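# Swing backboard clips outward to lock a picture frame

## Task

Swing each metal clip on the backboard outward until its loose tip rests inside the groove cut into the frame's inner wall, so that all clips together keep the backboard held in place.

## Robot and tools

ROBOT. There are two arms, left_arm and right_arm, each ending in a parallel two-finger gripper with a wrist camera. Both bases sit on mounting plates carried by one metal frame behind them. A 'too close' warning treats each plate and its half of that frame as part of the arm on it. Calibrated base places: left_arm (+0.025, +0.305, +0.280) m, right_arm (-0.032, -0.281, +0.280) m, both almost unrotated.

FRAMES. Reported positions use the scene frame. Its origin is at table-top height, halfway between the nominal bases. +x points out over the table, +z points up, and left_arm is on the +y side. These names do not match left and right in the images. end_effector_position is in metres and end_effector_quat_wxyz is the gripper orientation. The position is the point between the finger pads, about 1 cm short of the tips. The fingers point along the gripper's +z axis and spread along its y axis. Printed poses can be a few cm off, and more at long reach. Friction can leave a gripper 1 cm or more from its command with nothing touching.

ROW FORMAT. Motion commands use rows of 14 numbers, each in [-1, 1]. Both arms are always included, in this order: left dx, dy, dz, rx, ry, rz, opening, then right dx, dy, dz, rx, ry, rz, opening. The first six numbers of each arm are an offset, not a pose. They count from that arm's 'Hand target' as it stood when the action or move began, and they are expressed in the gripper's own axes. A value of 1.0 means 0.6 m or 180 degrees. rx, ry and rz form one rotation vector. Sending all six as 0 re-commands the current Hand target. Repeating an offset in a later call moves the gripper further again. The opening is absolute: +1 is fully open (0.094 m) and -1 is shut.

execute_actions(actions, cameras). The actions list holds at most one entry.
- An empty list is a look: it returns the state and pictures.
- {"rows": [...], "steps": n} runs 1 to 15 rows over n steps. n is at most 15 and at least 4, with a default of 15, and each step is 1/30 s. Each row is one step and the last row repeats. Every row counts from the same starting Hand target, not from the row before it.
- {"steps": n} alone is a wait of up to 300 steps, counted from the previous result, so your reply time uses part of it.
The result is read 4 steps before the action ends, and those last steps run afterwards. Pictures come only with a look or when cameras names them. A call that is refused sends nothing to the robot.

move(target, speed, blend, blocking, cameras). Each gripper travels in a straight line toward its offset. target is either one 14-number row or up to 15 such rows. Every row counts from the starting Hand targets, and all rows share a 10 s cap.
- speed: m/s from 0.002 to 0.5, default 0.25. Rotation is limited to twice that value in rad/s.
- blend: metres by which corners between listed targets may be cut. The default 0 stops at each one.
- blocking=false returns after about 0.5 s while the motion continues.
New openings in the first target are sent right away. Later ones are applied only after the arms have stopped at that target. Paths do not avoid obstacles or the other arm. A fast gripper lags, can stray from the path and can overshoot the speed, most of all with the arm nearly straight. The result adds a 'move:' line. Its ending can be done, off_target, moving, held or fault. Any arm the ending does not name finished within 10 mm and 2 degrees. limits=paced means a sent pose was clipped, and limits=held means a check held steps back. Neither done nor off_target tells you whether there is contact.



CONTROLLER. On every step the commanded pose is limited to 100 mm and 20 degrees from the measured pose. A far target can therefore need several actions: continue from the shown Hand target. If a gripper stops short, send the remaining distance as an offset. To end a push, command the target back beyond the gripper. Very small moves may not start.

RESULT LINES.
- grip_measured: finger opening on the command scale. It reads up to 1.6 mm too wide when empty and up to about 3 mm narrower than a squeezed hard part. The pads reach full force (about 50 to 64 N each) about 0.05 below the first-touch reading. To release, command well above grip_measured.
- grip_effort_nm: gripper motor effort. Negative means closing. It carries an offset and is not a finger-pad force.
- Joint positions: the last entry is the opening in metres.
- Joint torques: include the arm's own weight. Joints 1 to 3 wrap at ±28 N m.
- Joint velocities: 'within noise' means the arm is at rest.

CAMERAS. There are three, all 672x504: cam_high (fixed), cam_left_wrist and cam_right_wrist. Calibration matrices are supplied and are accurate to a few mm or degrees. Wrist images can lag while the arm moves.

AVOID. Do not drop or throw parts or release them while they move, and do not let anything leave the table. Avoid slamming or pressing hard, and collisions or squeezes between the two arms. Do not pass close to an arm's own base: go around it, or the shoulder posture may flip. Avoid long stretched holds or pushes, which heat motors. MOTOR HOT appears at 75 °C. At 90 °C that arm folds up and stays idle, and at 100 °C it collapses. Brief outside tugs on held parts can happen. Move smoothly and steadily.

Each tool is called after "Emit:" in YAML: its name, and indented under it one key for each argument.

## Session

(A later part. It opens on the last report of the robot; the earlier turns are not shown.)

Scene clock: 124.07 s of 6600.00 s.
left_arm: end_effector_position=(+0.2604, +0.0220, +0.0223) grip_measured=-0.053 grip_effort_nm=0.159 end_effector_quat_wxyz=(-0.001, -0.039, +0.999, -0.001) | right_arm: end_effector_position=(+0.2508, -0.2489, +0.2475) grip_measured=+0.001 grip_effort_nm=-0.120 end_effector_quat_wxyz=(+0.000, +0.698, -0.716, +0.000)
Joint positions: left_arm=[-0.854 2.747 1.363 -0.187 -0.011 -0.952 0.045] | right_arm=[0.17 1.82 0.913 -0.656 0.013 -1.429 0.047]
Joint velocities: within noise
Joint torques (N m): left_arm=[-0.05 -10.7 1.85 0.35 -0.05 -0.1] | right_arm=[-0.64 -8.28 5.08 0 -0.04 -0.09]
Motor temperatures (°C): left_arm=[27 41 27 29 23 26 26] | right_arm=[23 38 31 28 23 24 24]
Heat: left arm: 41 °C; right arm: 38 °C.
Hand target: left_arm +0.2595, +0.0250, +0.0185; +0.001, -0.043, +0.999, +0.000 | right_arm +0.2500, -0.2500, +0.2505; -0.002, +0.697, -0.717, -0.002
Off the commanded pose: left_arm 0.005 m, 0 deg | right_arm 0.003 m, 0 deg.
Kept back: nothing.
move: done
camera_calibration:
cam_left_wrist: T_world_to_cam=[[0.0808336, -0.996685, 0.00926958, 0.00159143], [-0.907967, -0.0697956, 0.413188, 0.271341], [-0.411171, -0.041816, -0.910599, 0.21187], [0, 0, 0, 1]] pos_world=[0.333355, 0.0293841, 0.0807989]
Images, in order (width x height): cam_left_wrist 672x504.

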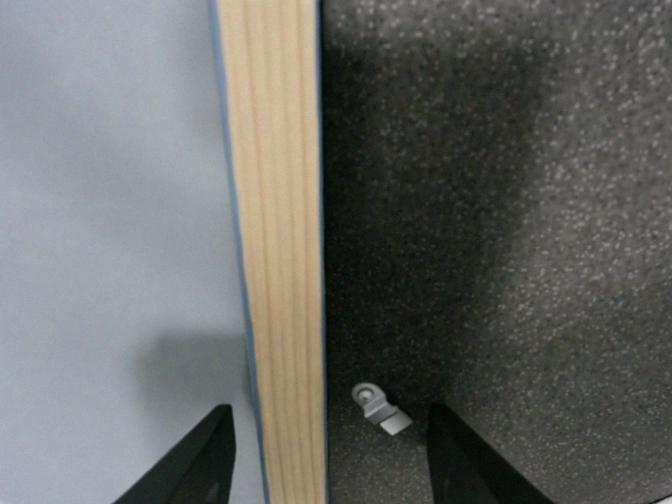

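Emit:
move:
  target:
    - [0,0,-0.012,0,0,0,-0.05,0,0,0,0,0,0,0]
    - [0.0048,0.0068,-0.012,0,0,0,-0.05,0,0,0,0,0,0,0]
    - [0.0048,0.0068,0,0,0,0,-0.05,0,0,0,0,0,0,0]
  speed: 0.06
  cameras: ["cam_left_wrist"]

Emit:
zoom_image:
  camera: "cam_left_wrist"
  region: [200, 300, 460, 500]

Scene clock: 125.00 s of 6600.00 s.
left_arm: end_effector_position=(+0.2578, +0.0252, +0.0221) grip_measured=-0.053 grip_effort_nm=0.154 end_effector_quat_wxyz=(+0.001, -0.039, +0.999, -0.003) | right_arm: end_effector_position=(+0.2508, -0.2489, +0.2475) grip_measured=+0.001 grip_effort_nm=-0.115 end_effector_quat_wxyz=(+0.000, +0.698, -0.716, +0.000)
Joint positions: left_arm=[-0.854 2.739 1.336 -0.164 -0.011 -0.952 0.045] | right_arm=[0.17 1.82 0.913 -0.656 0.013 -1.429 0.047]
Joint velocities: within noise
Joint torques (N m): left_arm=[-0.05 -10.61 1.8 0.32 -0.04 -0.1] | right_arm=[-0.51 -8.14 5.37 0.02 -0.03 -0.04]
Motor temperatures (°C): left_arm=[27 41 27 29 23 26 26] | right_arm=[23 38 31 28 23 24 24]
Heat: left arm: 41 °C; right arm: 38 °C.
Hand target: left_arm +0.2563, +0.0289, +0.0185; +0.001, -0.043, +0.999, +0.000 | right_arm +0.2500, -0.2500, +0.2505; -0.002, +0.697, -0.717, -0.002
Off the commanded pose: left_arm 0.005 m, 1 deg | right_arm 0.003 m, 0 deg.
Kept back: nothing.
move: done
camera_calibration:
cam_left_wrist: T_world_to_cam=[[0.0808612, -0.996645, 0.0126949, 0.00485259], [-0.909072, -0.0685215, 0.410965, 0.269553], [-0.408716, -0.0447717, -0.911563, 0.210208], [0, 0, 0, 1]] pos_world=[0.330566, 0.0327178, 0.080779]
Images, in order (width x height): cam_left_wrist 672x504.

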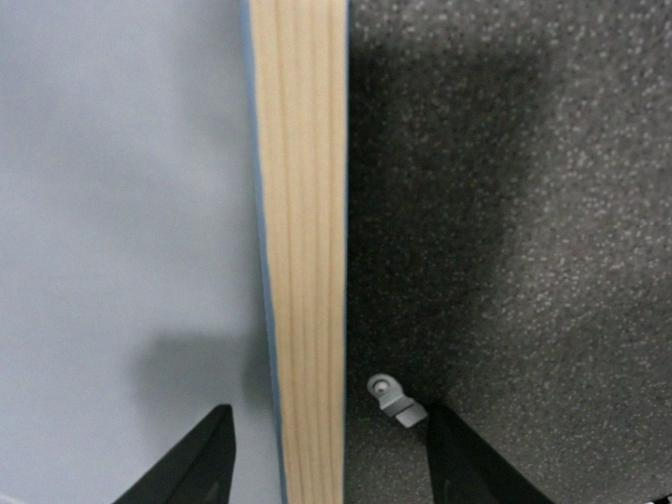

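Scaled by 1.938 from the camera's 672x504 image, which has a finer 960x720 frame.

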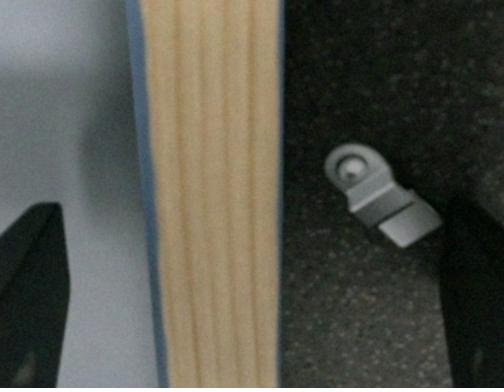

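Emit:
move:
  target:
    - [0,0,0,0,0,0,-0.25,0,0,0,0,0,0,0]
    - [0,0,0,0,0,0,-0.44,0,0,0,0,0,0,0]
  speed: 0.06
  cameras: ["cam_left_wrist"]

Emit:
zoom_image:
  camera: "cam_left_wrist"
  region: [200, 300, 460, 500]

Scene clock: 127.13 s of 6600.00 s.
left_arm: end_effector_position=(+0.2588, +0.0226, +0.0221) grip_measured=-0.436 grip_effort_nm=-0.178 end_effector_quat_wxyz=(+0.002, -0.039, +0.999, -0.009) | right_arm: end_effector_position=(+0.2508, -0.2489, +0.2475) grip_measured=+0.001 grip_effort_nm=-0.115 end_effector_quat_wxyz=(+0.000, +0.698, -0.716, +0.000)
Joint positions: left_arm=[-0.853 2.739 1.336 -0.153 -0.005 -0.952 0.026] | right_arm=[0.17 1.82 0.913 -0.656 0.013 -1.429 0.047]
Joint velocities: within noise
Joint torques (N m): left_arm=[-0.12 -10.62 1.81 0.24 -0.11 -0.1] | right_arm=[-0.51 -8.13 5.3 0.03 -0.04 -0.09]
Motor temperatures (°C): left_arm=[27 41 27 29 23 26 26] | right_arm=[23 38 31 28 23 24 24]
Heat: left arm: 41 °C; right arm: 38 °C.
Hand target: left_arm +0.2563, +0.0288, +0.0185; +0.001, -0.043, +0.999, +0.000 | right_arm +0.2500, -0.2500, +0.2505; -0.002, +0.697, -0.717, -0.002
Off the commanded pose: left_arm 0.008 m, 1 deg | right_arm 0.003 m, 0 deg.
Kept back: nothing.
move: done
camera_calibration:
cam_left_wrist: T_world_to_cam=[[0.0816623, -0.996348, 0.0249295, 0.00173436], [-0.909906, -0.0643239, 0.409796, 0.270498], [-0.406696, -0.0561485, -0.911836, 0.210302], [0, 0, 0, 1]] pos_world=[0.331515, 0.0309356, 0.0808685]
Images, in order (width x height): cam_left_wrist 672x504.

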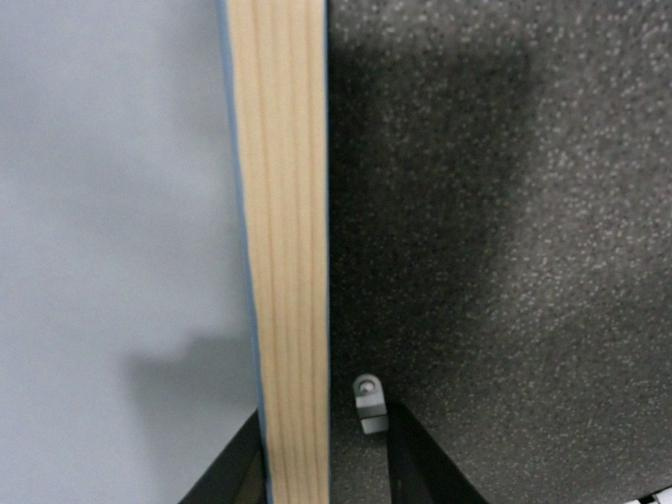

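Scaled by 1.938 from the camera's 672x504 image, which has a finer 960x720 frame.

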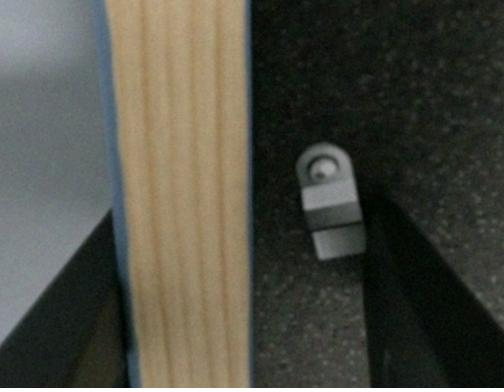

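Emit:
move:
  target:
    - [0,0.003,0,0,0,0,-0.54,0,0,0,0,0,0,0]
    - [0,0.006,0,0,0,0,-0.60,0,0,0,0,0,0,0]
  speed: 0.06
  cameras: ["cam_left_wrist"]

Emit:
zoom_image:
  camera: "cam_left_wrist"
  region: [200, 300, 460, 500]

Scene clock: 129.27 s of 6600.00 s.
left_arm: end_effector_position=(+0.2578, +0.0263, +0.0218) grip_measured=-0.595 grip_effort_nm=-0.232 end_effector_quat_wxyz=(+0.000, -0.041, +0.999, -0.005) | right_arm: end_effector_position=(+0.2508, -0.2489, +0.2475) grip_measured=+0.001 grip_effort_nm=-0.110 end_effector_quat_wxyz=(+0.000, +0.698, -0.716, +0.000)
Joint positions: left_arm=[-0.85 2.738 1.329 -0.156 -0.007 -0.952 0.019] | right_arm=[0.17 1.82 0.913 -0.656 0.013 -1.429 0.047]
Joint velocities: within noise
Joint torques (N m): left_arm=[0.08 -10.82 1.2 0.34 -0.09 -0.04] | right_arm=[-0.57 -8.18 5.3 0.01 0 -0.05]
Motor temperatures (°C): left_arm=[27 41 27 29 23 26 26] | right_arm=[23 38 31 28 23 24 24]
Heat: left arm: 41 °C; right arm: 38 °C.
Hand target: left_arm +0.2559, +0.0326, +0.0184; +0.001, -0.043, +0.999, +0.000 | right_arm +0.2500, -0.2500, +0.2505; -0.002, +0.697, -0.717, -0.002
Off the commanded pose: left_arm 0.007 m, 1 deg | right_arm 0.003 m, 0 deg.
Kept back: nothing.
move: done
camera_calibration:
cam_left_wrist: T_world_to_cam=[[0.0850745, -0.996225, 0.0172545, 0.00475252], [-0.908147, -0.0704052, 0.412688, 0.269603], [-0.409916, -0.0507789, -0.910709, 0.210459], [0, 0, 0, 1]] pos_world=[0.330705, 0.0344029, 0.0803235]
Images, in order (width x height): cam_left_wrist 672x504.

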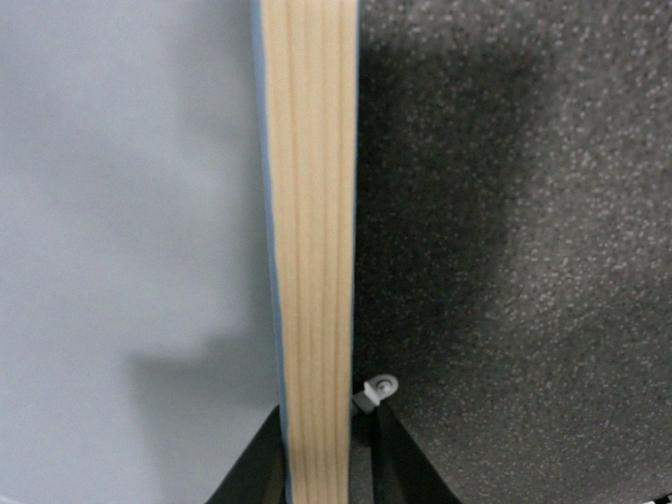

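Scaled by 1.938 from the camera's 672x504 image, which has a finer 960x720 frame.

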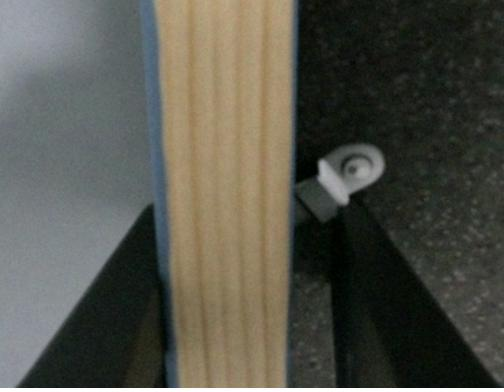

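Tracking well (gap ≈ 18 px). Continue to full closure.

Emit:
move:
  target:
    - [0,0.003,0,0,0,0,-0.66,0,0,0,0,0,0,0]
    - [0,0.006,0,0,0,0,-0.70,0,0,0,0,0,0,0]
  speed: 0.06
  cameras: ["cam_left_wrist"]

Emit:
zoom_image:
  camera: "cam_left_wrist"
  region: [200, 300, 460, 500]

Scene clock: 131.40 s of 6600.00 s.
left_arm: end_effector_position=(+0.2577, +0.0289, +0.0218) grip_measured=-0.696 grip_effort_nm=-0.178 end_effector_quat_wxyz=(+0.001, -0.043, +0.999, -0.006) | right_arm: end_effector_position=(+0.2508, -0.2489, +0.2475) grip_measured=+0.001 grip_effort_nm=-0.115 end_effector_quat_wxyz=(+0.000, +0.698, -0.716, +0.000)
Joint positions: left_arm=[-0.846 2.734 1.315 -0.143 -0.008 -0.952 0.014] | right_arm=[0.17 1.82 0.913 -0.656 0.013 -1.429 0.047]
Joint velocities: within noise
Joint torques (N m): left_arm=[0.21 -10.78 1.1 0.32 -0.07 0] | right_arm=[-0.5 -8.17 5.29 0.01 -0.04 -0.09]
Motor temperatures (°C): left_arm=[27 41 27 29 23 26 26] | right_arm=[23 38 31 28 23 24 24]
Heat: left arm: 41 °C; right arm: 38 °C.
Hand target: left_arm +0.2556, +0.0361, +0.0185; +0.001, -0.043, +0.999, +0.000 | right_arm +0.2500, -0.2500, +0.2505; -0.002, +0.697, -0.717, -0.002
Off the commanded pose: left_arm 0.008 m, 1 deg | right_arm 0.003 m, 0 deg.
Kept back: nothing.
move: done
camera_calibration:
cam_left_wrist: T_world_to_cam=[[0.0888744, -0.995867, 0.018734, 0.00635083], [-0.908924, -0.073394, 0.410452, 0.269981], [-0.407381, -0.0535065, -0.91169, 0.210011], [0, 0, 0, 1]] pos_world=[0.330382, 0.0373765, 0.0805312]
Images, in order (width x height): cam_left_wrist 672x504.

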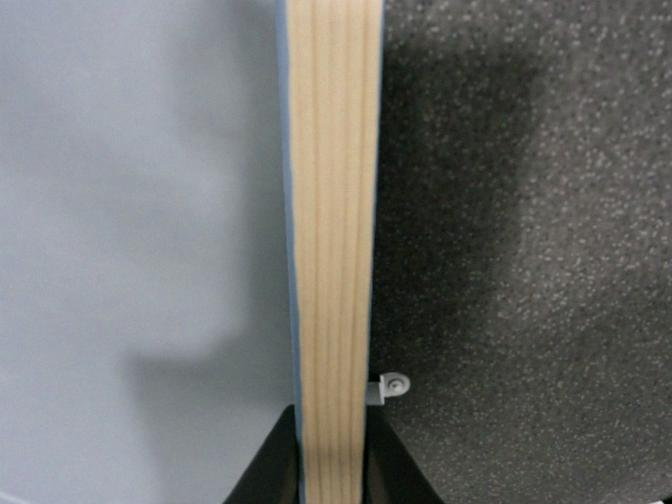

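Scaled by 1.938 from the camera's 672x504 image, which has a finer 960x720 frame.

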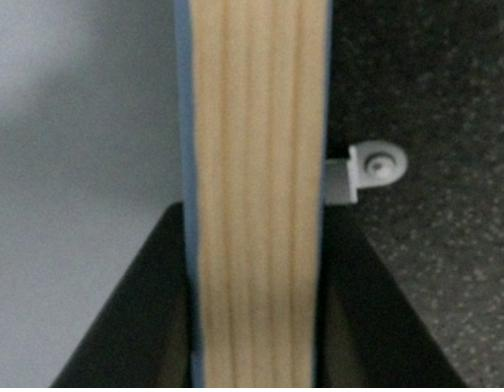

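Emit:
move:
  target:
    - [0,-0.012,0,0,0,0,-0.50,0,0,0,0,0,0,0]
    - [0,-0.012,-0.05,0,0,0,-0.50,0,0,0,0,0,0,0]
  speed: 0.06
  cameras: ["cam_left_wrist"]

Emit:
zoom_image:
  camera: "cam_left_wrist"
  region: [300, 300, 390, 370]

Scene clock: 133.20 s of 6600.00 s.
left_arm: end_effector_position=(+0.2571, +0.0296, +0.0406) grip_measured=-0.503 grip_effort_nm=0.164 end_effector_quat_wxyz=(-0.001, -0.042, +0.999, -0.002) | right_arm: end_effector_position=(+0.2508, -0.2489, +0.2475) grip_measured=+0.001 grip_effort_nm=-0.110 end_effector_quat_wxyz=(+0.000, +0.698, -0.716, +0.000)
Joint positions: left_arm=[-0.847 2.671 1.288 -0.187 -0.009 -0.952 0.023] | right_arm=[0.17 1.82 0.913 -0.656 0.013 -1.429 0.047]
Joint velocities: within noise
Joint torques (N m): left_arm=[-0.68 -13.59 1.62 0.09 -0.06 -0.11] | right_arm=[-0.54 -8.1 5.18 0 -0.06 -0.06]
Motor temperatures (°C): left_arm=[27 42 27 29 23 26 26] | right_arm=[23 38 31 28 23 24 24]
Heat: left arm: 42 °C; right arm: 38 °C.
Hand target: left_arm +0.2562, +0.0288, +0.0485; +0.001, -0.043, +0.999, +0.000 | right_arm +0.2500, -0.2500, +0.2505; -0.002, +0.697, -0.717, -0.002
Off the commanded pose: left_arm 0.008 m, 0 deg | right_arm 0.003 m, 0 deg.
Kept back: nothing.
move: done
camera_calibration:
cam_left_wrist: T_world_to_cam=[[0.0876982, -0.996081, 0.0114549, 0.00734548], [-0.907021, -0.0750922, 0.414335, 0.261191], [-0.411851, -0.0467263, -0.910052, 0.227755], [0, 0, 0, 1]] pos_world=[0.330063, 0.0375723, 0.0989642]
Images, in order (width x height): cam_left_wrist 672x504.

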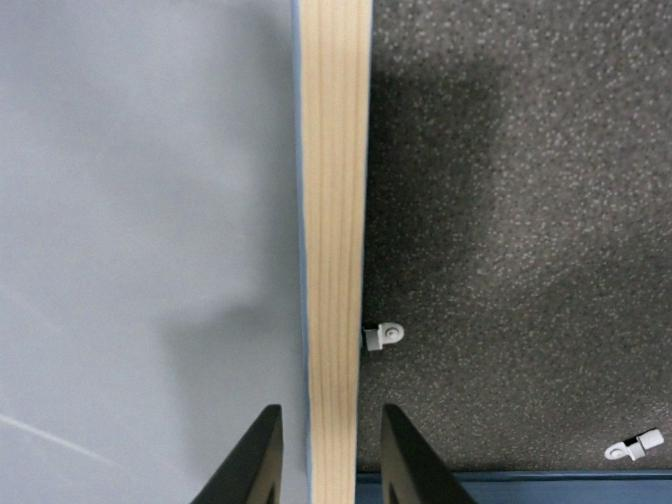

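Scaled by 5.600 from the camera's 672x504 image, which has a finer 960x720 frame.

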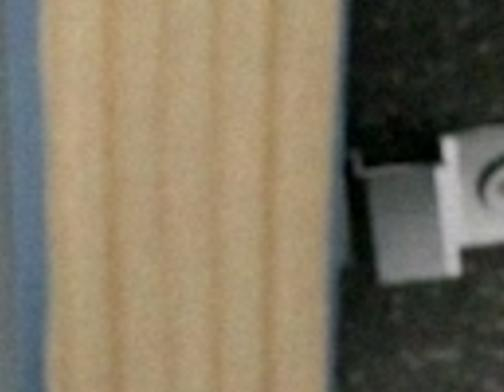

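Emit:
zoom_image:
  camera: "cam_left_wrist"
  region: [340, 300, 430, 370]

Scaled by 5.600 from the camera's 672x504 image, which has a finer 960x720 frame.

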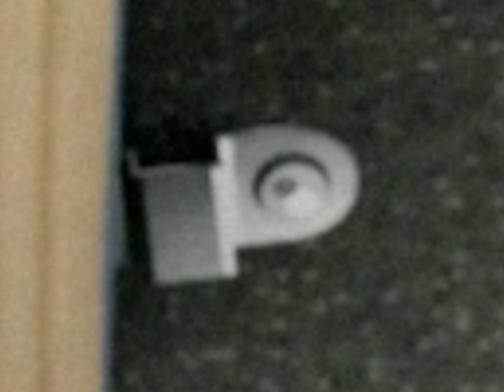

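Emit:
move:
  target:
    - [-0.0291,-0.0353,0,0,0,0,-0.4,0,0,0,0,0,0,0]
    - [-0.0107,-0.0095,0.005,0,0,0,-0.4,0,0,0,0,0,0,0]
    - [-0.0107,-0.0095,0.049,0,0,0,-0.4,0,0,0,0,0,0,0]
  speed: 0.08
  cameras: ["cam_left_wrist"]

Emit:
zoom_image:
  camera: "cam_left_wrist"
  region: [200, 300, 460, 500]

Scene clock: 135.20 s of 6600.00 s.
left_arm: end_effector_position=(+0.2599, +0.0259, +0.0234) grip_measured=-0.403 grip_effort_nm=0.159 end_effector_quat_wxyz=(-0.005, -0.042, +0.999, +0.002) | right_arm: end_effector_position=(+0.2508, -0.2489, +0.2475) grip_measured=+0.001 grip_effort_nm=-0.110 end_effector_quat_wxyz=(+0.000, +0.698, -0.716, +0.000)
Joint positions: left_arm=[-0.847 2.742 1.357 -0.196 -0.009 -0.952 0.028] | right_arm=[0.17 1.82 0.913 -0.656 0.013 -1.429 0.047]
Joint velocities: within noise
Joint torques (N m): left_arm=[-0.16 -10.02 3.47 0.3 -0.07 -0.05] | right_arm=[-0.39 -8.21 5.24 0.01 -0.04 -0.07]
Motor temperatures (°C): left_arm=[27 41 27 29 23 26 26] | right_arm=[23 38 31 27 23 24 24]
Heat: left arm: 41 °C; right arm: 38 °C.
Hand target: left_arm +0.2633, +0.0237, +0.0192; +0.001, -0.043, +0.999, +0.000 | right_arm +0.2500, -0.2500, +0.2505; -0.002, +0.697, -0.717, -0.002
Off the commanded pose: left_arm 0.006 m, 1 deg | right_arm 0.003 m, 0 deg.
Kept back: nothing.
move: done
camera_calibration:
cam_left_wrist: T_world_to_cam=[[0.0875971, -0.996153, 0.00242457, 0.00385242], [-0.904047, -0.0784751, 0.420167, 0.269781], [-0.41836, -0.0389974, -0.907444, 0.214528], [0, 0, 0, 1]] pos_world=[0.333307, 0.0333747, 0.0813095]
Images, in order (width x height): cam_left_wrist 672x504.

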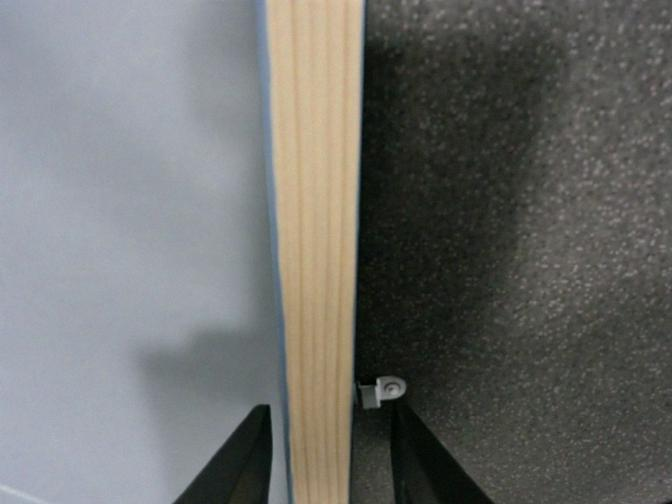

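Scaled by 1.938 from the camera's 672x504 image, which has a finer 960x720 frame.

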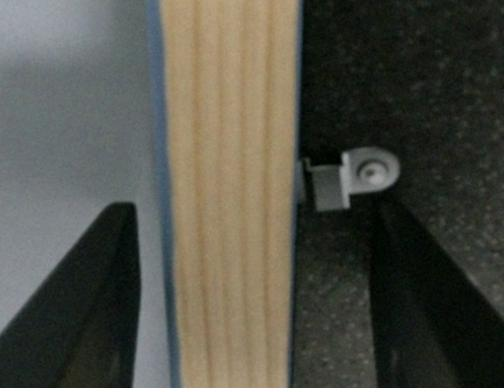

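Emit:
move:
  target:
    - [-0.001,0.003,0,0,0,0,-0.60,0,0,0,0,0,0,0]
    - [-0.003,0.006,0,0,0,0,-0.66,0,0,0,0,0,0,0]
    - [-0.003,0.009,0,0,0,0,-0.70,0,0,0,0,0,0,0]
  speed: 0.06
  cameras: ["cam_left_wrist"]

Emit:
zoom_image:
  camera: "cam_left_wrist"
  region: [200, 300, 460, 500]

Emit:
move:
  target:
    - [0.00,-0.012,0,0,0,0,-0.50,0,0,0,0,0,0,0]
    - [0,-0.012,-0.05,0,0,0,-0.50,0,0,0,0,0,0,0]
  speed: 0.06
  cameras: ["cam_left_wrist"]

Emit:
zoom_image:
  camera: "cam_left_wrist"
  region: [340, 300, 430, 370]

Scene clock: 138.60 s of 6600.00 s.
left_arm: end_effector_position=(+0.2620, +0.0270, +0.0233) grip_measured=-0.697 grip_effort_nm=-0.120 end_effector_quat_wxyz=(-0.004, -0.044, +0.999, +0.001) | right_arm: end_effector_position=(+0.2508, -0.2489, +0.2475) grip_measured=+0.001 grip_effort_nm=-0.110 end_effector_quat_wxyz=(+0.000, +0.698, -0.716, +0.000)
Joint positions: left_arm=[-0.84 2.742 1.357 -0.194 -0.008 -0.949 0.014] | right_arm=[0.17 1.82 0.913 -0.656 0.013 -1.429 0.047]
Joint velocities: within noise
Joint torques (N m): left_arm=[0.27 -10.44 2.17 0.4 -0.08 0.04] | right_arm=[-0.47 -8.24 5.26 -0.01 -0.05 -0.07]
Motor temperatures (°C): left_arm=[27 41 27 29 23 26 26] | right_arm=[23 38 31 27 23 24 24]
Heat: left arm: 41 °C; right arm: 38 °C.
Hand target: left_arm +0.2646, +0.0292, +0.0192; +0.001, -0.043, +0.999, +0.000 | right_arm +0.2500, -0.2500, +0.2505; -0.002, +0.697, -0.717, -0.002
Off the commanded pose: left_arm 0.005 m, 1 deg | right_arm 0.003 m, 0 deg.
Kept back: nothing.
move: done
camera_calibration:
cam_left_wrist: T_world_to_cam=[[0.0910504, -0.995836, 0.00460164, 0.00385163], [-0.903893, -0.0807029, 0.420077, 0.271758], [-0.417956, -0.0424076, -0.907477, 0.215381], [0, 0, 0, 1]] pos_world=[0.33531, 0.0349011, 0.0812767]
Images, in order (width x height): cam_left_wrist 672x504.

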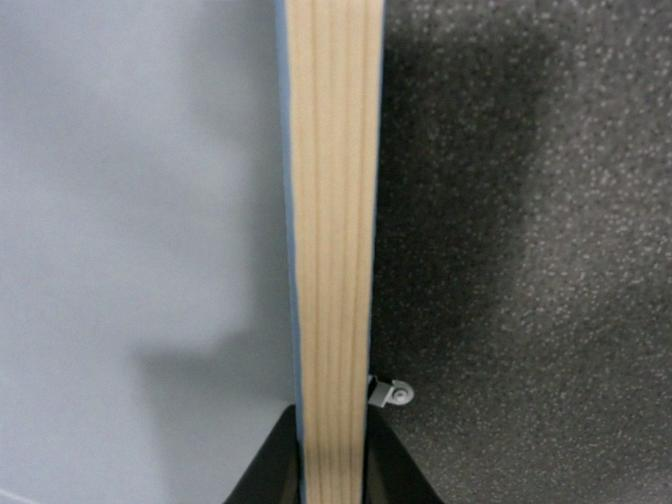

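Scaled by 1.938 from the camera's 672x504 image, which has a finer 960x720 frame.

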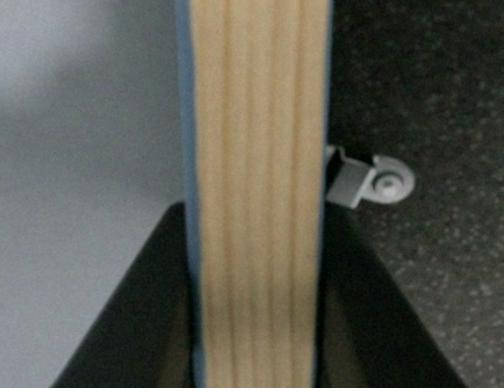

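Scene clock: 140.17 s of 6600.00 s.
left_arm: end_effector_position=(+0.2658, +0.0229, +0.0408) grip_measured=-0.503 grip_effort_nm=0.164 end_effector_quat_wxyz=(-0.002, -0.044, +0.999, -0.002) | right_arm: end_effector_position=(+0.2508, -0.2489, +0.2475) grip_measured=+0.001 grip_effort_nm=-0.110 end_effector_quat_wxyz=(+0.000, +0.698, -0.716, +0.000)
Joint positions: left_arm=[-0.84 2.688 1.344 -0.227 -0.008 -0.948 0.023] | right_arm=[0.17 1.82 0.913 -0.656 0.013 -1.429 0.047]
Joint velocities: within noise
Joint torques (N m): left_arm=[-0.72 -13.96 1.78 0.07 -0.08 -0.08] | right_arm=[-0.42 -8.02 5.27 0 -0.06 -0.07]
Motor temperatures (°C): left_arm=[27 41 27 29 23 26 26] | right_arm=[23 38 31 27 23 24 24]
Heat: left arm: 41 °C; right arm: 38 °C.
Hand target: left_arm +0.2650, +0.0221, +0.0491; +0.001, -0.043, +0.999, +0.000 | right_arm +0.2500, -0.2500, +0.2505; -0.002, +0.697, -0.717, -0.002
Off the commanded pose: left_arm 0.008 m, 0 deg | right_arm 0.003 m, 0 deg.
Kept back: nothing.
move: done
camera_calibration:
cam_left_wrist: T_world_to_cam=[[0.0907434, -0.995805, 0.0117477, -0.000869376], [-0.906304, -0.0776867, 0.415425, 0.26831], [-0.41277, -0.048344, -0.909551, 0.231533], [0, 0, 0, 1]] pos_world=[0.338819, 0.0311716, 0.0991382]
Images, in order (width x height): cam_left_wrist 672x504.

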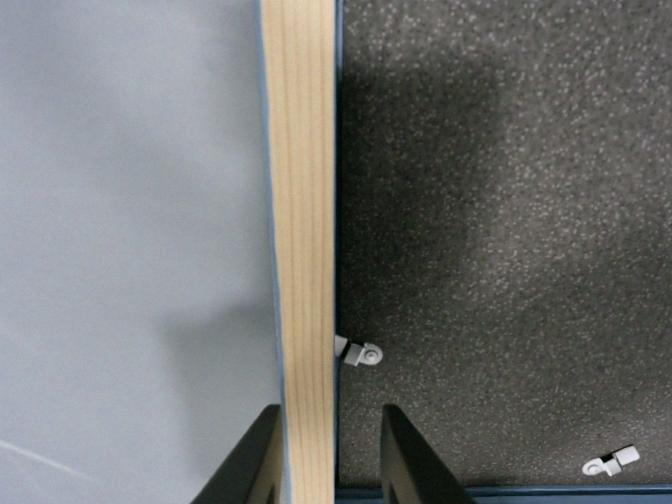

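Scaled by 5.600 from the camera's 672x504 image, which has a finer 960x720 frame.

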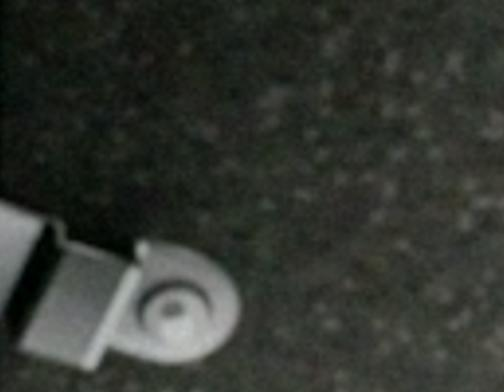

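Emit:
move:
  target:
    - [-0.053,-0.0241,-0.012,0,0,0,-0.3,0,0,0,0,0,0,0]
    - [-0.0346,-0.0005,-0.007,0,0,0,-0.3,0,0,0,0,0,0,0]
    - [-0.0346,-0.0005,0.022,0,0,0,-0.3,0,0,0,0,0,0,0]
  speed: 0.08
  cameras: ["cam_left_wrist"]

Scene clock: 143.33 s of 6600.00 s.
left_arm: end_effector_position=(+0.2804, +0.0269, +0.0393) grip_measured=-0.303 grip_effort_nm=0.168 end_effector_quat_wxyz=(-0.007, -0.046, +0.999, +0.004) | right_arm: end_effector_position=(+0.2508, -0.2489, +0.2475) grip_measured=+0.001 grip_effort_nm=-0.115 end_effector_quat_wxyz=(+0.000, +0.698, -0.716, +0.000)
Joint positions: left_arm=[-0.804 2.711 1.404 -0.279 -0.008 -0.917 0.033] | right_arm=[0.17 1.82 0.913 -0.656 0.013 -1.429 0.047]
Joint velocities: within noise
Joint torques (N m): left_arm=[-0.09 -10.44 3.96 0.3 -0.09 0.04] | right_arm=[-0.49 -8.31 5.26 0 -0.01 -0.07]
Motor temperatures (°C): left_arm=[27 41 27 29 23 26 26] | right_arm=[23 38 31 27 23 24 24]
Heat: left arm: 41 °C; right arm: 38 °C.
Hand target: left_arm +0.2858, +0.0236, +0.0360; +0.001, -0.043, +0.999, +0.000 | right_arm +0.2500, -0.2500, +0.2505; -0.002, +0.697, -0.717, -0.002
Off the commanded pose: left_arm 0.007 m, 1 deg | right_arm 0.003 m, 0 deg.
Kept back: nothing.
move: done
camera_calibration:
cam_left_wrist: T_world_to_cam=[[0.0958967, -0.99539, -0.00125856, 0.000819504], [-0.901236, -0.0873624, 0.424431, 0.280957], [-0.422585, -0.0395673, -0.905459, 0.238764], [0, 0, 0, 1]] pos_world=[0.354028, 0.034808, 0.0969454]
Images, in order (width x height): cam_left_wrist 672x504.

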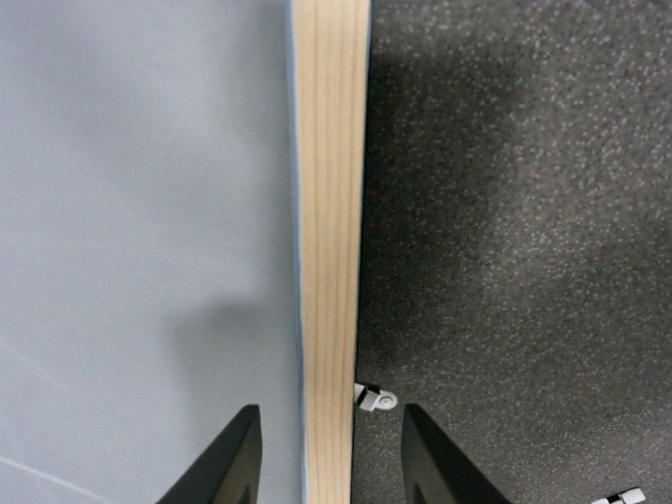

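Emit:
execute_actions:
  actions: []

Emit:
zoom_image:
  camera: "cam_left_wrist"
  region: [200, 200, 504, 504]

Scene clock: 144.17 s of 6600.00 s.
left_arm: end_effector_position=(+0.2807, +0.0266, +0.0393) grip_measured=-0.303 grip_effort_nm=0.168 end_effector_quat_wxyz=(-0.006, -0.046, +0.999, +0.003) | right_arm: end_effector_position=(+0.2508, -0.2489, +0.2475) grip_measured=+0.001 grip_effort_nm=-0.115 end_effector_quat_wxyz=(+0.000, +0.698, -0.716, +0.000)
Joint positions: left_arm=[-0.804 2.711 1.404 -0.277 -0.008 -0.917 0.033] | right_arm=[0.17 1.82 0.913 -0.656 0.013 -1.429 0.047]
Joint velocities: within noise
Joint torques (N m): left_arm=[-0.1 -10.45 3.97 0.29 -0.08 0.04] | right_arm=[-0.53 -8.2 5.3 0 -0.08 -0.06]
Motor temperatures (°C): left_arm=[27 42 27 29 23 26 26] | right_arm=[23 38 31 27 23 24 24]
Heat: left arm: 42 °C; right arm: 38 °C.
Hand target: left_arm +0.2858, +0.0236, +0.0360; +0.001, -0.043, +0.999, +0.000 | right_arm +0.2500, -0.2500, +0.2505; -0.002, +0.697, -0.717, -0.002
Off the commanded pose: left_arm 0.007 m, 1 deg | right_arm 0.003 m, 0 deg.
Steps of this call (1-25: nothing new was sent). Readings (end_effector_position of left_arm | right_arm):
1: (+0.2805, +0.0268, +0.0393) | (+0.2508, -0.2489, +0.2475)
2: (+0.2805, +0.0268, +0.0393) | (+0.2508, -0.2489, +0.2475)
4: (+0.2806, +0.0267, +0.0393) | (+0.2508, -0.2489, +0.2475)
8: (+0.2807, +0.0266, +0.0393) | (+0.2508, -0.2489, +0.2475)
25: the state above
camera_calibration:
cam_left_wrist: T_world_to_cam=[[0.0959234, -0.995389, 0.000259147, 0.000374883], [-0.901783, -0.0867925, 0.423385, 0.281399], [-0.421411, -0.0408463, -0.90595, 0.238604], [0, 0, 0, 1]] pos_world=[0.354275, 0.0345426, 0.0970225]
cam_right_wrist: T_world_to_cam=[[0.999777, -0.0207955, -0.00365036, -0.253964], [-0.0170655, -0.897725, 0.440225, -0.291129], [-0.0124317, -0.440065, -0.89788, 0.201282], [0, 0, 0, 1]] pos_world=[0.251442, -0.178058, 0.307963]

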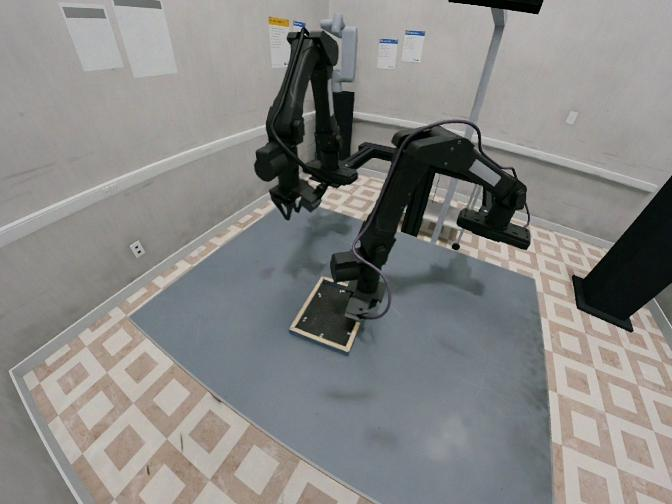

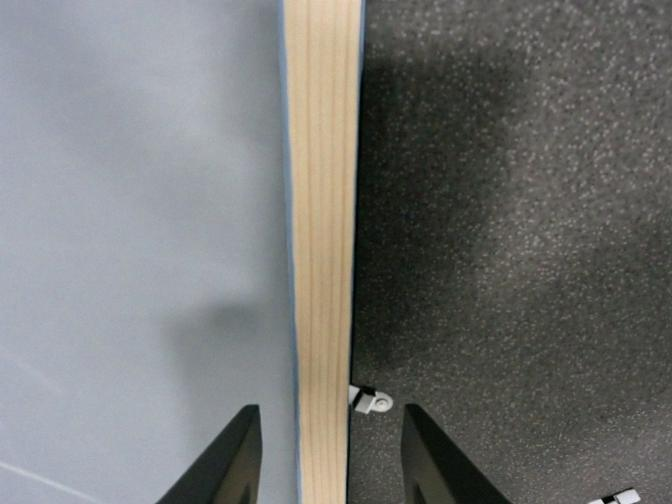

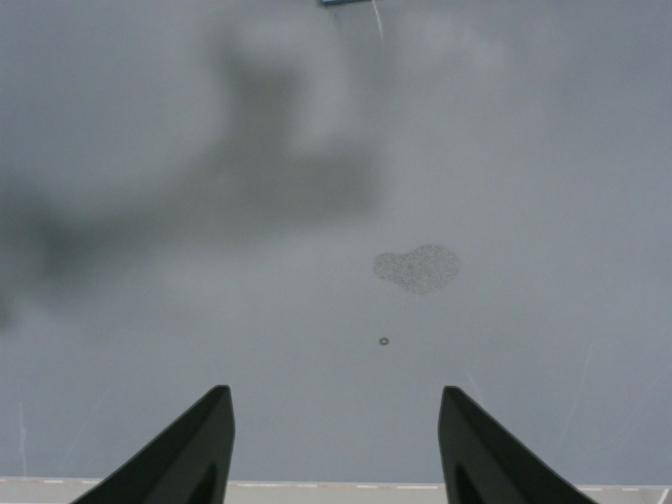

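Scaled by 1.658 from the camera's 672x504 image, which has a finer 960x720 frame.

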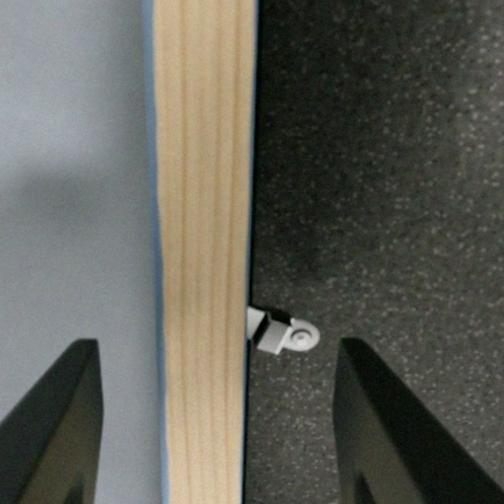

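Emit:
move:
  target: [0,0,0.02833,0,0,0,-0.3,0,0,0,0,0,0,0]
  speed: 0.05
  cameras: ["cam_left_wrist"]

Emit:
zoom_image:
  camera: "cam_left_wrist"
  region: [200, 300, 460, 500]

Scene clock: 145.60 s of 6600.00 s.
left_arm: end_effector_position=(+0.2816, +0.0253, +0.0236) grip_measured=-0.303 grip_effort_nm=0.164 end_effector_quat_wxyz=(-0.005, -0.046, +0.999, +0.002) | right_arm: end_effector_position=(+0.2508, -0.2489, +0.2475) grip_measured=+0.001 grip_effort_nm=-0.110 end_effector_quat_wxyz=(+0.000, +0.698, -0.716, +0.000)
Joint positions: left_arm=[-0.804 2.765 1.435 -0.252 -0.008 -0.917 0.033] | right_arm=[0.17 1.82 0.913 -0.656 0.013 -1.429 0.047]
Joint velocities: within noise
Joint torques (N m): left_arm=[-0.06 -10.25 3.88 0.3 -0.08 0.03] | right_arm=[-0.62 -8.17 5.27 0.01 -0.04 -0.09]
Motor temperatures (°C): left_arm=[27 41 27 29 23 26 26] | right_arm=[23 38 31 27 23 24 24]
Heat: left arm: 41 °C; right arm: 38 °C.
Hand target: left_arm +0.2859, +0.0236, +0.0190; +0.001, -0.043, +0.999, +0.000 | right_arm +0.2500, -0.2500, +0.2505; -0.002, +0.697, -0.717, -0.002
Off the commanded pose: left_arm 0.007 m, 1 deg | right_arm 0.003 m, 0 deg.
Kept back: nothing.
move: done
camera_calibration:
cam_left_wrist: T_world_to_cam=[[0.0952071, -0.995453, 0.00299903, -0.000825577], [-0.902828, -0.0850784, 0.421502, 0.289025], [-0.41933, -0.0428376, -0.906822, 0.224178], [0, 0, 0, 1]] pos_world=[0.355023, 0.0333712, 0.0814678]
Images, in order (width x height): cam_left_wrist 672x504.

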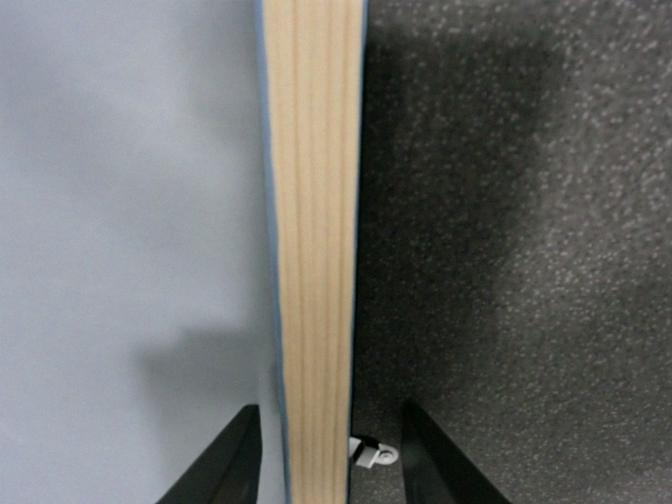

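Scaled by 1.938 from the camera's 672x504 image, which has a finer 960x720 frame.

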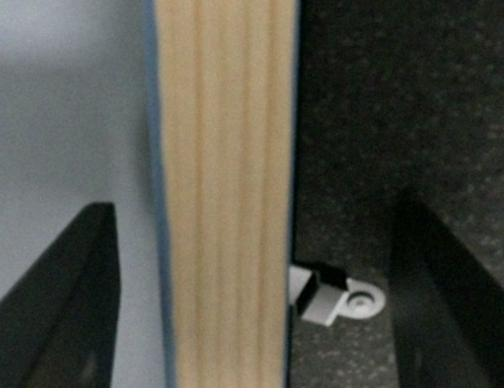

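Emit:
move:
  target:
    - [0,0,0,0,0,0,-0.44,0,0,0,0,0,0,0]
    - [0,0.005,0,0,0,0,-0.54,0,0,0,0,0,0,0]
    - [0,0.01,0,0,0,0,-0.62,0,0,0,0,0,0,0]
  speed: 0.05
  cameras: ["cam_left_wrist"]

Emit:
zoom_image:
  camera: "cam_left_wrist"
  region: [200, 300, 460, 500]

Scene clock: 149.07 s of 6600.00 s.
left_arm: end_effector_position=(+0.2853, +0.0258, +0.0234) grip_measured=-0.617 grip_effort_nm=-0.125 end_effector_quat_wxyz=(-0.002, -0.045, +0.999, -0.001) | right_arm: end_effector_position=(+0.2508, -0.2489, +0.2475) grip_measured=+0.001 grip_effort_nm=-0.110 end_effector_quat_wxyz=(+0.000, +0.698, -0.716, +0.000)
Joint positions: left_arm=[-0.797 2.765 1.434 -0.24 -0.01 -0.907 0.018] | right_arm=[0.17 1.82 0.913 -0.656 0.013 -1.429 0.047]
Joint velocities: within noise
Joint torques (N m): left_arm=[0.16 -10.93 2.1 0.36 -0.07 0.04] | right_arm=[-0.44 -8.25 5.24 0 -0.04 -0.07]
Motor temperatures (°C): left_arm=[27 41 27 29 23 26 26] | right_arm=[23 38 31 27 23 24 24]
Heat: left arm: 41 °C; right arm: 38 °C.
Hand target: left_arm +0.2854, +0.0296, +0.0190; +0.001, -0.043, +0.999, +0.000 | right_arm +0.2500, -0.2500, +0.2505; -0.002, +0.697, -0.717, -0.002
Off the commanded pose: left_arm 0.006 m, 0 deg | right_arm 0.003 m, 0 deg.
Kept back: nothing.
move: done
camera_calibration:
cam_left_wrist: T_world_to_cam=[[0.0933856, -0.995581, 0.00991631, -0.000290594], [-0.906239, -0.0808723, 0.414958, 0.29348], [-0.412322, -0.0477376, -0.909787, 0.223718], [0, 0, 0, 1]] pos_world=[0.358234, 0.0341249, 0.0817571]
Images, in order (width x height): cam_left_wrist 672x504.

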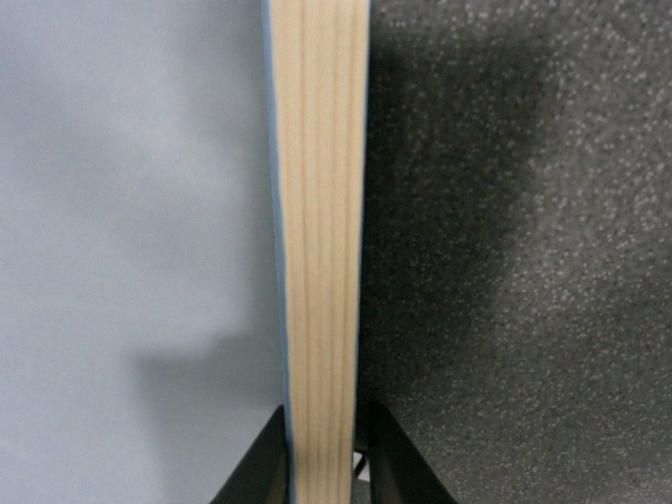

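Scaled by 1.938 from the camera's 672x504 image, which has a finer 960x720 frame.

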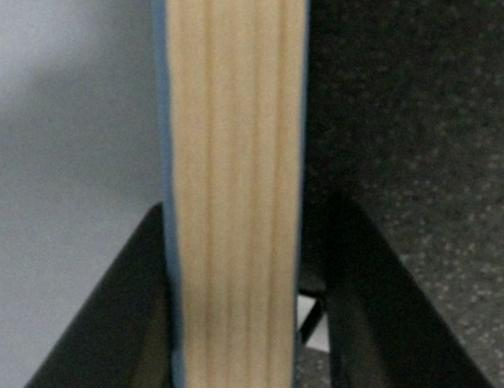

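Emit:
move:
  target:
    - [0,-0.005,0,0,0,0,-0.44,0,0,0,0,0,0,0]
    - [0,-0.005,-0.0333,0,0,0,-0.3,0,0,0,0,0,0,0]
  speed: 0.05
  cameras: ["cam_left_wrist"]

Emit:
zoom_image:
  camera: "cam_left_wrist"
  region: [300, 360, 420, 453]

Scene clock: 151.33 s of 6600.00 s.
left_arm: end_effector_position=(+0.2827, +0.0285, +0.0286) grip_measured=-0.303 grip_effort_nm=0.168 end_effector_quat_wxyz=(-0.004, -0.045, +0.999, +0.001) | right_arm: end_effector_position=(+0.2508, -0.2489, +0.2475) grip_measured=+0.001 grip_effort_nm=-0.115 end_effector_quat_wxyz=(+0.000, +0.698, -0.716, +0.000)
Joint positions: left_arm=[-0.797 2.744 1.413 -0.248 -0.009 -0.907 0.033] | right_arm=[0.17 1.82 0.913 -0.656 0.013 -1.429 0.047]
Joint velocities: within noise
Joint torques (N m): left_arm=[-0.29 -14.67 1.91 0.09 -0.07 -0.01] | right_arm=[-0.51 -8.16 5.26 -0.04 -0.06 -0.05]
Motor temperatures (°C): left_arm=[27 41 27 29 23 26 26] | right_arm=[23 38 31 27 23 24 24]
Heat: left arm: 41 °C; right arm: 38 °C.
Hand target: left_arm +0.2856, +0.0265, +0.0390; +0.001, -0.043, +0.999, +0.000 | right_arm +0.2500, -0.2500, +0.2505; -0.002, +0.697, -0.717, -0.002
Off the commanded pose: left_arm 0.011 m, 1 deg | right_arm 0.003 m, 0 deg.
Kept back: nothing.
move: off_target (left_arm); target 2's new opening was sent with left_arm's hand 0.011 m and 1 deg from that target
camera_calibration:
cam_left_wrist: T_world_to_cam=[[0.0929497, -0.99566, 0.00473068, 0.00286881], [-0.904203, -0.0824205, 0.419076, 0.288598], [-0.416867, -0.0432305, -0.907939, 0.228615], [0, 0, 0, 1]] pos_world=[0.355987, 0.0365259, 0.0866107]
Images, in order (width x height): cam_left_wrist 672x504.

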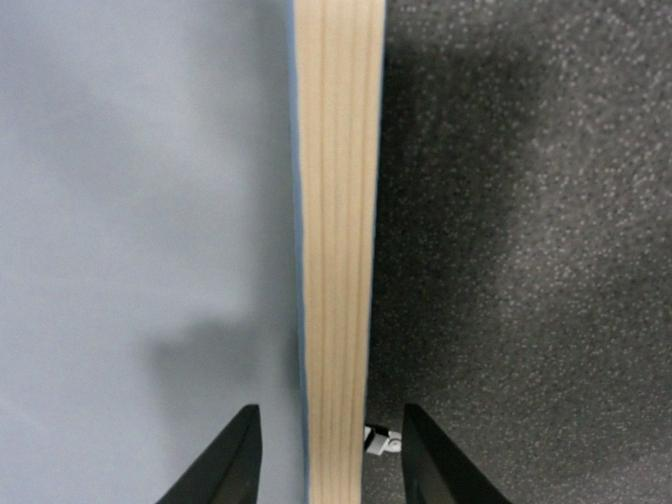

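Scaled by 4.200 from the camera's 672x504 image, which has a finer 960x720 frame.

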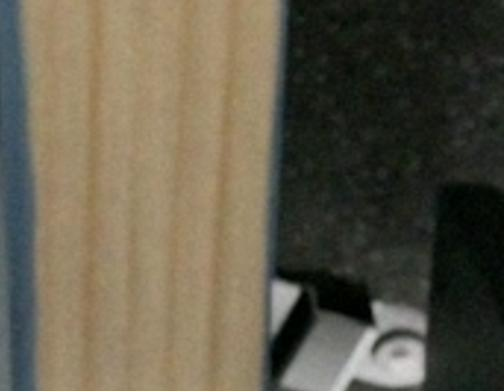

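Emit:
move:
  target:
    - [-0.013,-0.0374,-0.0267,0,0,0,-0.3,0,0,0,0,0,0,0]
    - [0.0007,-0.0081,-0.0267,0,0,0,-0.3,0,0,0,0,0,0,0]
    - [0.0007,-0.0081,0.0333,0,0,0,-0.3,0,0,0,0,0,0,0]
  speed: [0.12,0.12,0.06]
  cameras: ["cam_left_wrist"]

Emit:
zoom_image:
  camera: "cam_left_wrist"
  region: [200, 300, 460, 500]

Scene clock: 153.37 s of 6600.00 s.
left_arm: end_effector_position=(+0.2812, +0.0230, +0.0237) grip_measured=-0.303 grip_effort_nm=0.159 end_effector_quat_wxyz=(-0.005, -0.041, +0.999, +0.002) | right_arm: end_effector_position=(+0.2508, -0.2489, +0.2475) grip_measured=+0.001 grip_effort_nm=-0.120 end_effector_quat_wxyz=(+0.000, +0.698, -0.716, +0.000)
Joint positions: left_arm=[-0.809 2.767 1.443 -0.256 -0.009 -0.912 0.033] | right_arm=[0.17 1.82 0.913 -0.656 0.013 -1.429 0.047]
Joint velocities: within noise
Joint torques (N m): left_arm=[0.06 -10.25 3.86 0.3 -0.07 -0.04] | right_arm=[-0.57 -8.14 5.33 0 -0.03 -0.06]
Motor temperatures (°C): left_arm=[27 42 27 29 23 26 26] | right_arm=[23 38 31 27 23 24 24]
Heat: left arm: 42 °C; right arm: 38 °C.
Hand target: left_arm +0.2855, +0.0217, +0.0189; +0.001, -0.043, +0.999, +0.000 | right_arm +0.2500, -0.2500, +0.2505; -0.002, +0.697, -0.717, -0.002
Off the commanded pose: left_arm 0.007 m, 1 deg | right_arm 0.003 m, 0 deg.
Kept back: nothing.
move: done
camera_calibration:
cam_left_wrist: T_world_to_cam=[[0.0853213, -0.99635, 0.00270642, -0.000266303], [-0.904107, -0.0762801, 0.420442, 0.288658], [-0.418701, -0.0383196, -0.907315, 0.223698], [0, 0, 0, 1]] pos_world=[0.354663, 0.0303255, 0.0816013]
Images, in order (width x height): cam_left_wrist 672x504.

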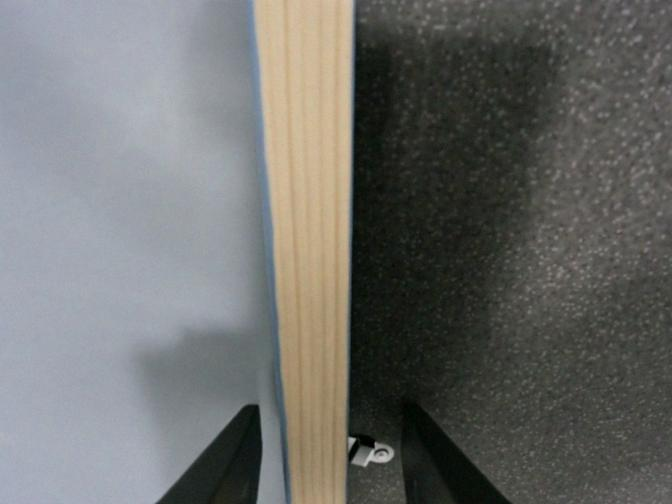

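Scaled by 1.938 from the camera's 672x504 image, which has a finer 960x720 frame.

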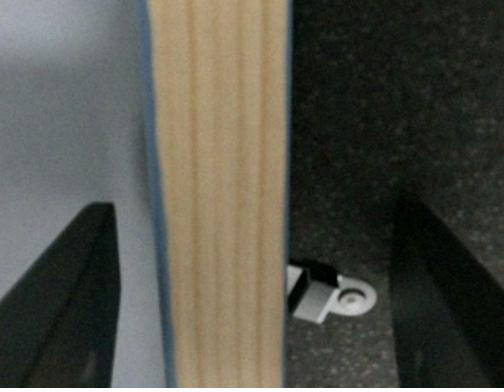

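Emit:
zoom_image:
  camera: "cam_left_wrist"
  region: [330, 410, 420, 480]

Scaled by 5.600 from the camera's 672x504 image, which has a finer 960x720 frame.

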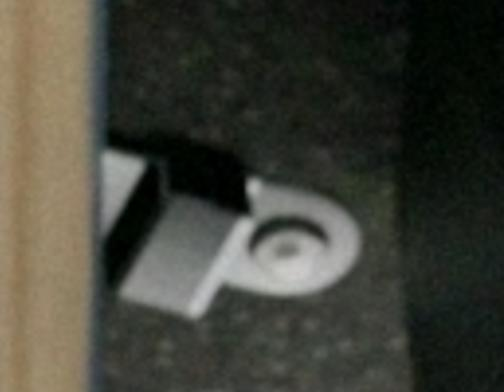

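Emit:
move:
  target:
    - [0,0,0,0,0,0,-0.44,0,0,0,0,0,0,0]
    - [0,0.005,0,0,0,0,-0.54,0,0,0,0,0,0,0]
    - [0,0.01,0,0,0,0,-0.62,0,0,0,0,0,0,0]
  speed: 0.05
  cameras: ["cam_left_wrist"]

Emit:
zoom_image:
  camera: "cam_left_wrist"
  region: [320, 400, 420, 478]

Scene clock: 157.07 s of 6600.00 s.
left_arm: end_effector_position=(+0.2854, +0.0235, +0.0234) grip_measured=-0.617 grip_effort_nm=-0.125 end_effector_quat_wxyz=(-0.001, -0.045, +0.999, -0.002) | right_arm: end_effector_position=(+0.2508, -0.2489, +0.2475) grip_measured=+0.001 grip_effort_nm=-0.115 end_effector_quat_wxyz=(+0.000, +0.698, -0.716, +0.000)
Joint positions: left_arm=[-0.801 2.767 1.441 -0.243 -0.01 -0.911 0.018] | right_arm=[0.17 1.82 0.913 -0.656 0.013 -1.429 0.047]
Joint velocities: within noise
Joint torques (N m): left_arm=[0.14 -10.96 2.1 0.35 -0.06 0.04] | right_arm=[-0.65 -8.21 5.34 0.01 -0.02 -0.08]
Motor temperatures (°C): left_arm=[27 42 27 29 23 26 26] | right_arm=[23 38 31 27 23 24 24]
Heat: left arm: 42 °C; right arm: 38 °C.
Hand target: left_arm +0.2850, +0.0277, +0.0189; +0.001, -0.043, +0.999, +0.000 | right_arm +0.2500, -0.2500, +0.2505; -0.002, +0.697, -0.717, -0.002
Off the commanded pose: left_arm 0.006 m, 0 deg | right_arm 0.003 m, 0 deg.
Kept back: nothing.
move: done
camera_calibration:
cam_left_wrist: T_world_to_cam=[[0.0926336, -0.99564, 0.0109932, -0.00243471], [-0.907081, -0.0798306, 0.413317, 0.29368], [-0.410637, -0.0482588, -0.910521, 0.223262], [0, 0, 0, 1]] pos_world=[0.358297, 0.0317949, 0.0819283]
Images, in order (width x height): cam_left_wrist 672x504.

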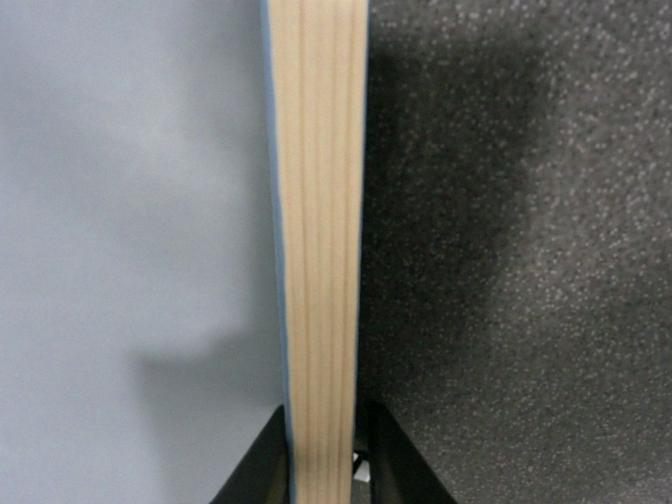

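Scaled by 5.040 from the camera's 672x504 image, which has a finer 960x720 frame.

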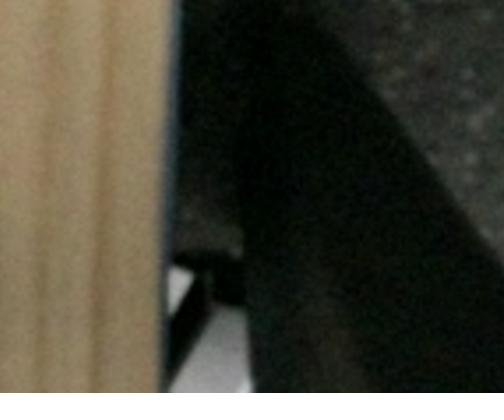

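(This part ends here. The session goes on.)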